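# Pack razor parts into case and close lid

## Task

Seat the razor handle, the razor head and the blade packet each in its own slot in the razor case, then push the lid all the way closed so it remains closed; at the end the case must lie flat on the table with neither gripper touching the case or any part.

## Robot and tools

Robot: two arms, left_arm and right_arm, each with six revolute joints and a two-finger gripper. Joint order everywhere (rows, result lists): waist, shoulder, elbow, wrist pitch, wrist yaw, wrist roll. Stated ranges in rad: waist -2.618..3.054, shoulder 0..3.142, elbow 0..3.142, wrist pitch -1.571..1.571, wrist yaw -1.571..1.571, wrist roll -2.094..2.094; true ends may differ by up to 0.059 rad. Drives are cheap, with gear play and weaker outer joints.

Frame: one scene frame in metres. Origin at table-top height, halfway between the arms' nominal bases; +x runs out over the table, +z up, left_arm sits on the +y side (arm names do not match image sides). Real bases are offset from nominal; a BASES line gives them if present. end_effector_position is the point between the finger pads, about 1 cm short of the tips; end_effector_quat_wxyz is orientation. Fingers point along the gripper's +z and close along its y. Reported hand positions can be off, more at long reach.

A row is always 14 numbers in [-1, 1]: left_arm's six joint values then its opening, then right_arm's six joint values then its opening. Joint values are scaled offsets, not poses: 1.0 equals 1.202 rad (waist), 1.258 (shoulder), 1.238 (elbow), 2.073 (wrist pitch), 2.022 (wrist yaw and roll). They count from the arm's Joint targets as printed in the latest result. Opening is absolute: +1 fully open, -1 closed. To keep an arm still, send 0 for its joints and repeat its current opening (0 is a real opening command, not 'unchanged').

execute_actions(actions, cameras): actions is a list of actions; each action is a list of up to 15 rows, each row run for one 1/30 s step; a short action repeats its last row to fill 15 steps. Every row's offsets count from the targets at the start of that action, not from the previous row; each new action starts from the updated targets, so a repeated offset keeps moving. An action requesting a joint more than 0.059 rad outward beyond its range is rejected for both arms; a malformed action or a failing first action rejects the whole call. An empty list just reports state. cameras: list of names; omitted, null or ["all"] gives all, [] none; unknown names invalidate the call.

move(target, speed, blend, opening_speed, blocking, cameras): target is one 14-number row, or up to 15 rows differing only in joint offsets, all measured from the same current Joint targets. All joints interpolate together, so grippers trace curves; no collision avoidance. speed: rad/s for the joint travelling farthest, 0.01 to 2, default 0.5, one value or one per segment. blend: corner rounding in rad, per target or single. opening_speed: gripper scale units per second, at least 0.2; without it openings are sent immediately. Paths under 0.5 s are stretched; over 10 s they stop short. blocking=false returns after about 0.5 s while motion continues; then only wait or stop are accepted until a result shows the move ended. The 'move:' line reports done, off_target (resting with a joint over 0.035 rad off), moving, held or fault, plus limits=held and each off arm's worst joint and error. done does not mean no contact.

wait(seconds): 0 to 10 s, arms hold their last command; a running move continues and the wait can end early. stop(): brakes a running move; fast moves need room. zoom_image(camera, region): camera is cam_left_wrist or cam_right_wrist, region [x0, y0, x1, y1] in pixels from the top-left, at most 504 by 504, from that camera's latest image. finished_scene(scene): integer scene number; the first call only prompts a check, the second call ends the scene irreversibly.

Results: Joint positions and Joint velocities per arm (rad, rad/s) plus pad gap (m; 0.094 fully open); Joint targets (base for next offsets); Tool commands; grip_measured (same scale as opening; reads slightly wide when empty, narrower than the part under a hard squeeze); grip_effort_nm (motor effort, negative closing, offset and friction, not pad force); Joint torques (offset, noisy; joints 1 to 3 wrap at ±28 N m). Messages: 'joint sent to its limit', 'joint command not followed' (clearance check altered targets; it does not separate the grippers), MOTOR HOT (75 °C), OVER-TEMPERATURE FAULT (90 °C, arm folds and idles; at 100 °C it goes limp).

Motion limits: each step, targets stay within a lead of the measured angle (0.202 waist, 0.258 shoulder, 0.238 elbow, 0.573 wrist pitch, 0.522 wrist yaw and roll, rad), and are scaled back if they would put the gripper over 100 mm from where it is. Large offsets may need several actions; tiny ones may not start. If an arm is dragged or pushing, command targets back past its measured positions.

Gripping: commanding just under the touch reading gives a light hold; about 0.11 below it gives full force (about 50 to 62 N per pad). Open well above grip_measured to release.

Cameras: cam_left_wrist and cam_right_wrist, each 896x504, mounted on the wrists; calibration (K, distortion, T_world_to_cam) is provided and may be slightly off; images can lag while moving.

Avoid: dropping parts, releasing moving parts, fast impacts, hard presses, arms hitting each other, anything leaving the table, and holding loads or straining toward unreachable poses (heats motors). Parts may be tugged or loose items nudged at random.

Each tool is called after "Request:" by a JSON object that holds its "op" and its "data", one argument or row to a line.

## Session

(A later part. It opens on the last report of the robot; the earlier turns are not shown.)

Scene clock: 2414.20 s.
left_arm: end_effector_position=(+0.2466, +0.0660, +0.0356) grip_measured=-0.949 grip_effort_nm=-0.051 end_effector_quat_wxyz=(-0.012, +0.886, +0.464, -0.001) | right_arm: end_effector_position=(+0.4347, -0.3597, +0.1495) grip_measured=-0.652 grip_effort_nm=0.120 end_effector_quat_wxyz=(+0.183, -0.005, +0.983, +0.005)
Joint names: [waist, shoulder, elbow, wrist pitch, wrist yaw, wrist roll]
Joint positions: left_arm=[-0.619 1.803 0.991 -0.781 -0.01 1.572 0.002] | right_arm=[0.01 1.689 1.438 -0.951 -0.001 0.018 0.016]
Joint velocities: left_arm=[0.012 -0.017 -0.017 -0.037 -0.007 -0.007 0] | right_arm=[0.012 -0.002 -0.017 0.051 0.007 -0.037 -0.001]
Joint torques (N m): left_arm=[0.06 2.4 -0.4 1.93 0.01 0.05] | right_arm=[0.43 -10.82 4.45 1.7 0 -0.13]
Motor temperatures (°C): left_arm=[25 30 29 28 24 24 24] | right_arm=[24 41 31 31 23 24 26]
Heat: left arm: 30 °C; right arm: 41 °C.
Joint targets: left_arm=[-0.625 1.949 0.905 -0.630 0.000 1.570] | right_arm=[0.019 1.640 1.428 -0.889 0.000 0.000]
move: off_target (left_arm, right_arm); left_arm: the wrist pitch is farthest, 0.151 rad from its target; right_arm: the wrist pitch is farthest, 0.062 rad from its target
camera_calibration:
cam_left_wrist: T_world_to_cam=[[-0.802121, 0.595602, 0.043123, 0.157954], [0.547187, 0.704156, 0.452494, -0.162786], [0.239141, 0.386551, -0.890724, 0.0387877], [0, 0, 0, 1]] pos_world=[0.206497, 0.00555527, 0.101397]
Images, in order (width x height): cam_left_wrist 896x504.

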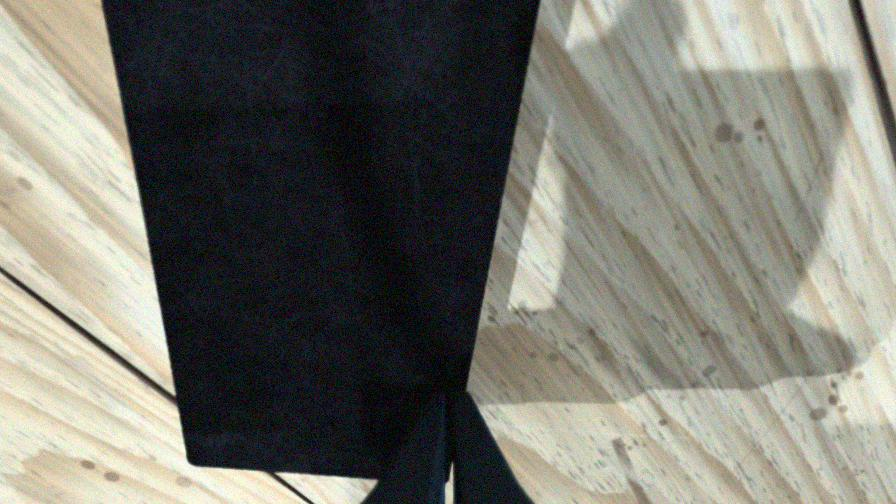

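Request:
{"op": "move", "data": {
  "target": [
    [0,-0.142,0.109,-0.092,0,0,-0.95,0,0,0,0,0,0,-0.65],
    [0,-0.24,0.10,-0.15,0,0,-0.95,0,0,0,0,0,0,-0.65]
  ],
  "speed": [0.2,0.4],
  "cameras": ["cam_left_wrist"]
}}

Scene clock: 2433.23 s.
left_arm: end_effector_position=(+0.2335, +0.0751, +0.0741) grip_measured=-0.949 grip_effort_nm=-0.046 end_effector_quat_wxyz=(-0.009, +0.885, +0.465, +0.001) | right_arm: end_effector_position=(+0.4347, -0.3597, +0.1495) grip_measured=-0.652 grip_effort_nm=0.115 end_effector_quat_wxyz=(+0.183, -0.005, +0.983, +0.005)
Joint names: [waist, shoulder, elbow, wrist pitch, wrist yaw, wrist roll]
Joint positions: left_arm=[-0.619 1.666 1.002 -0.921 -0.01 1.57 0.002] | right_arm=[0.01 1.689 1.438 -0.951 -0.001 0.018 0.016]
Joint velocities: left_arm=[0.007 0.007 -0.012 -0.007 -0.066 -0.007 0] | right_arm=[0.017 0.017 0.002 -0.066 -0.066 -0.066 0]
Joint torques (N m): left_arm=[0.08 -8.91 8.09 -0.03 -0.02 0.07] | right_arm=[0.4 -10.85 4.42 1.7 0 -0.11]
Motor temperatures (°C): left_arm=[25 29 28 30 24 24 24] | right_arm=[24 42 31 32 23 24 26]
Heat: left arm: 30 °C; right arm: 42 °C.
Joint targets: left_arm=[-0.625 1.647 1.028 -0.941 0.000 1.570] | right_arm=[0.019 1.640 1.428 -0.889 0.000 0.000]
move: off_target (right_arm); right_arm: the wrist pitch is farthest, 0.062 rad from its target
camera_calibration:
cam_left_wrist: T_world_to_cam=[[-0.803283, 0.594542, 0.0354494, 0.141323], [0.543234, 0.706958, 0.452888, -0.178694], [0.244199, 0.383054, -0.890863, 0.071759], [0, 0, 0, 1]] pos_world=[0.193071, 0.0148192, 0.139846]
Images, in order (width x height): cam_left_wrist 896x504.

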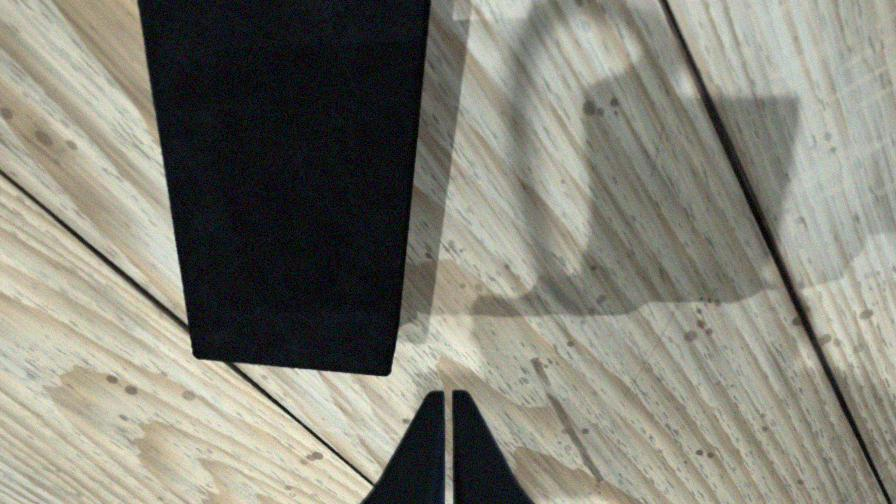

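Retreat left, and view with right camera.

Request:
{"op": "move", "data": {
  "target": [
    [0,-0.286,-0.02,-0.02,0,0,-0.95,0,0,0,0,0,0,-0.65],
    [0.571,-0.286,-0.103,0.01,0,-0.559,-0.95,0,0,0,0,0,0,-0.65],
    [0.571,-0.286,-0.103,0.01,0,-0.559,-0.95,0.6,-0.2035,-0.334,0.16,0,0,-0.65]
  ],
  "speed": 0.6
}}

Scene clock: 2442.20 s.
left_arm: end_effector_position=(+0.2674, +0.2508, +0.1413) grip_measured=-0.949 grip_effort_nm=-0.056 end_effector_quat_wxyz=(+0.117, +0.183, +0.975, +0.037) | right_arm: end_effector_position=(+0.3006, -0.1233, +0.1306) grip_measured=-0.652 grip_effort_nm=0.110 end_effector_quat_wxyz=(+0.250, -0.357, +0.895, +0.099)
Joint names: [waist, shoulder, elbow, wrist pitch, wrist yaw, wrist roll]
Joint positions: left_arm=[0.066 1.301 0.919 -0.942 -0.01 0.454 0.002] | right_arm=[0.746 1.424 1.025 -0.629 0.003 0.004 0.016]
Joint velocities: left_arm=[0.017 0.007 -0.002 -0.037 -0.022 -0.051 0] | right_arm=[0.022 -0.002 -0.002 -0.066 -0.007 0.022 -0.001]
Joint torques (N m): left_arm=[0.14 -5.53 5.26 1.06 0 -0.06] | right_arm=[0.03 -7.82 4.57 2.08 -0.01 -0.13]
Motor temperatures (°C): left_arm=[25 29 29 29 24 24 24] | right_arm=[24 41 31 32 23 24 26]
Heat: left arm: 29 °C; right arm: 41 °C.
Joint targets: left_arm=[0.061 1.287 0.901 -0.920 0.000 0.440] | right_arm=[0.740 1.384 1.015 -0.557 0.000 0.000]
move: off_target (right_arm); right_arm: the wrist pitch is farthest, 0.071 rad from its target
camera_calibration:
cam_left_wrist: T_world_to_cam=[[-0.383455, -0.917867, -0.102382, 0.348237], [-0.904351, 0.350674, 0.243265, 0.154248], [-0.187382, 0.18587, -0.964541, 0.231324], [0, 0, 0, 1]] pos_world=[0.316374, 0.222549, 0.221251]
cam_right_wrist: T_world_to_cam=[[0.686149, -0.72736, -0.012117, -0.293236], [-0.724124, -0.681313, -0.107042, 0.187153], [0.0696026, 0.082221, -0.994181, 0.209987], [0, 0, 0, 1]] pos_world=[0.32211, -0.103043, 0.225245]

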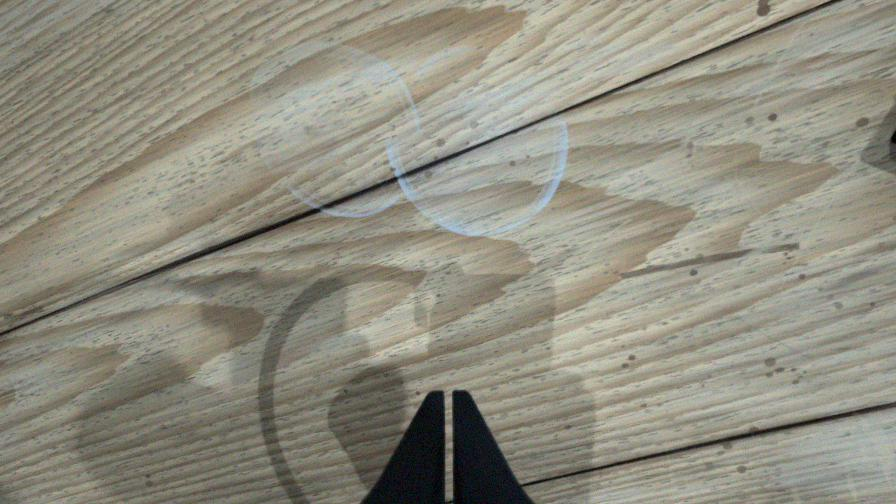

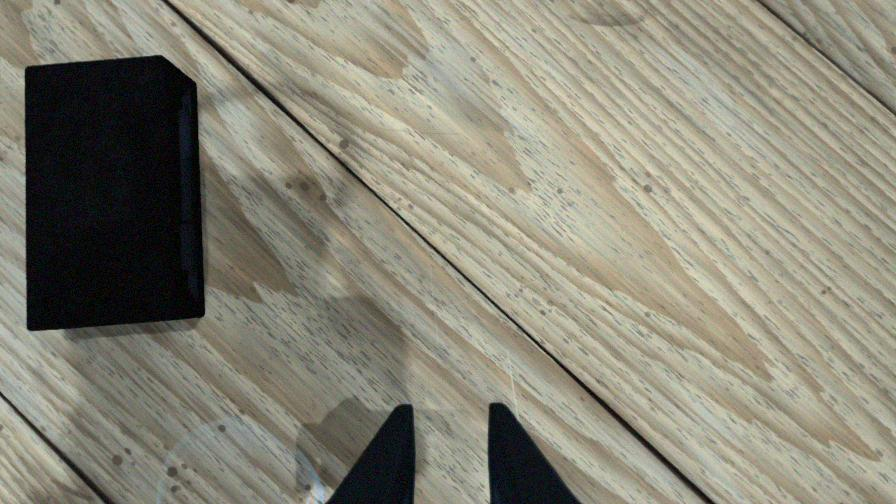

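Request:
{"op": "zoom_image", "data": {
  "camera": "cam_right_wrist",
  "region": [0, 30, 300, 350]
}}

Request:
{"op": "finished_scene", "data": {
  "scene": 2
}}

Scaled by 1.575 from the camera's 896x504 image, which has a finer 1280x720 frame.

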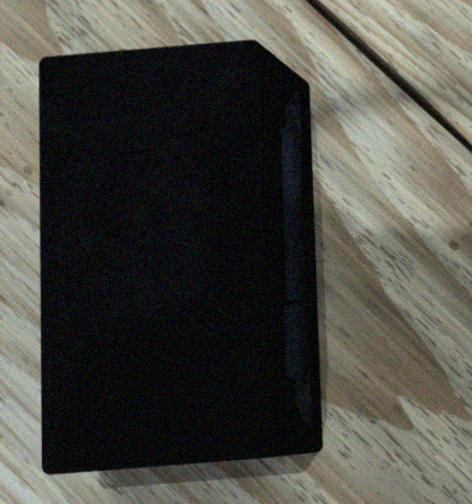

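This call ended nothing. Check each condition of the task against the scene as it is now, look again where you are not sure, and mend what is not met. Then call finished_scene again.

Request:
{"op": "finished_scene", "data": {
  "scene": 2
}}

The scene is finished: the task was done.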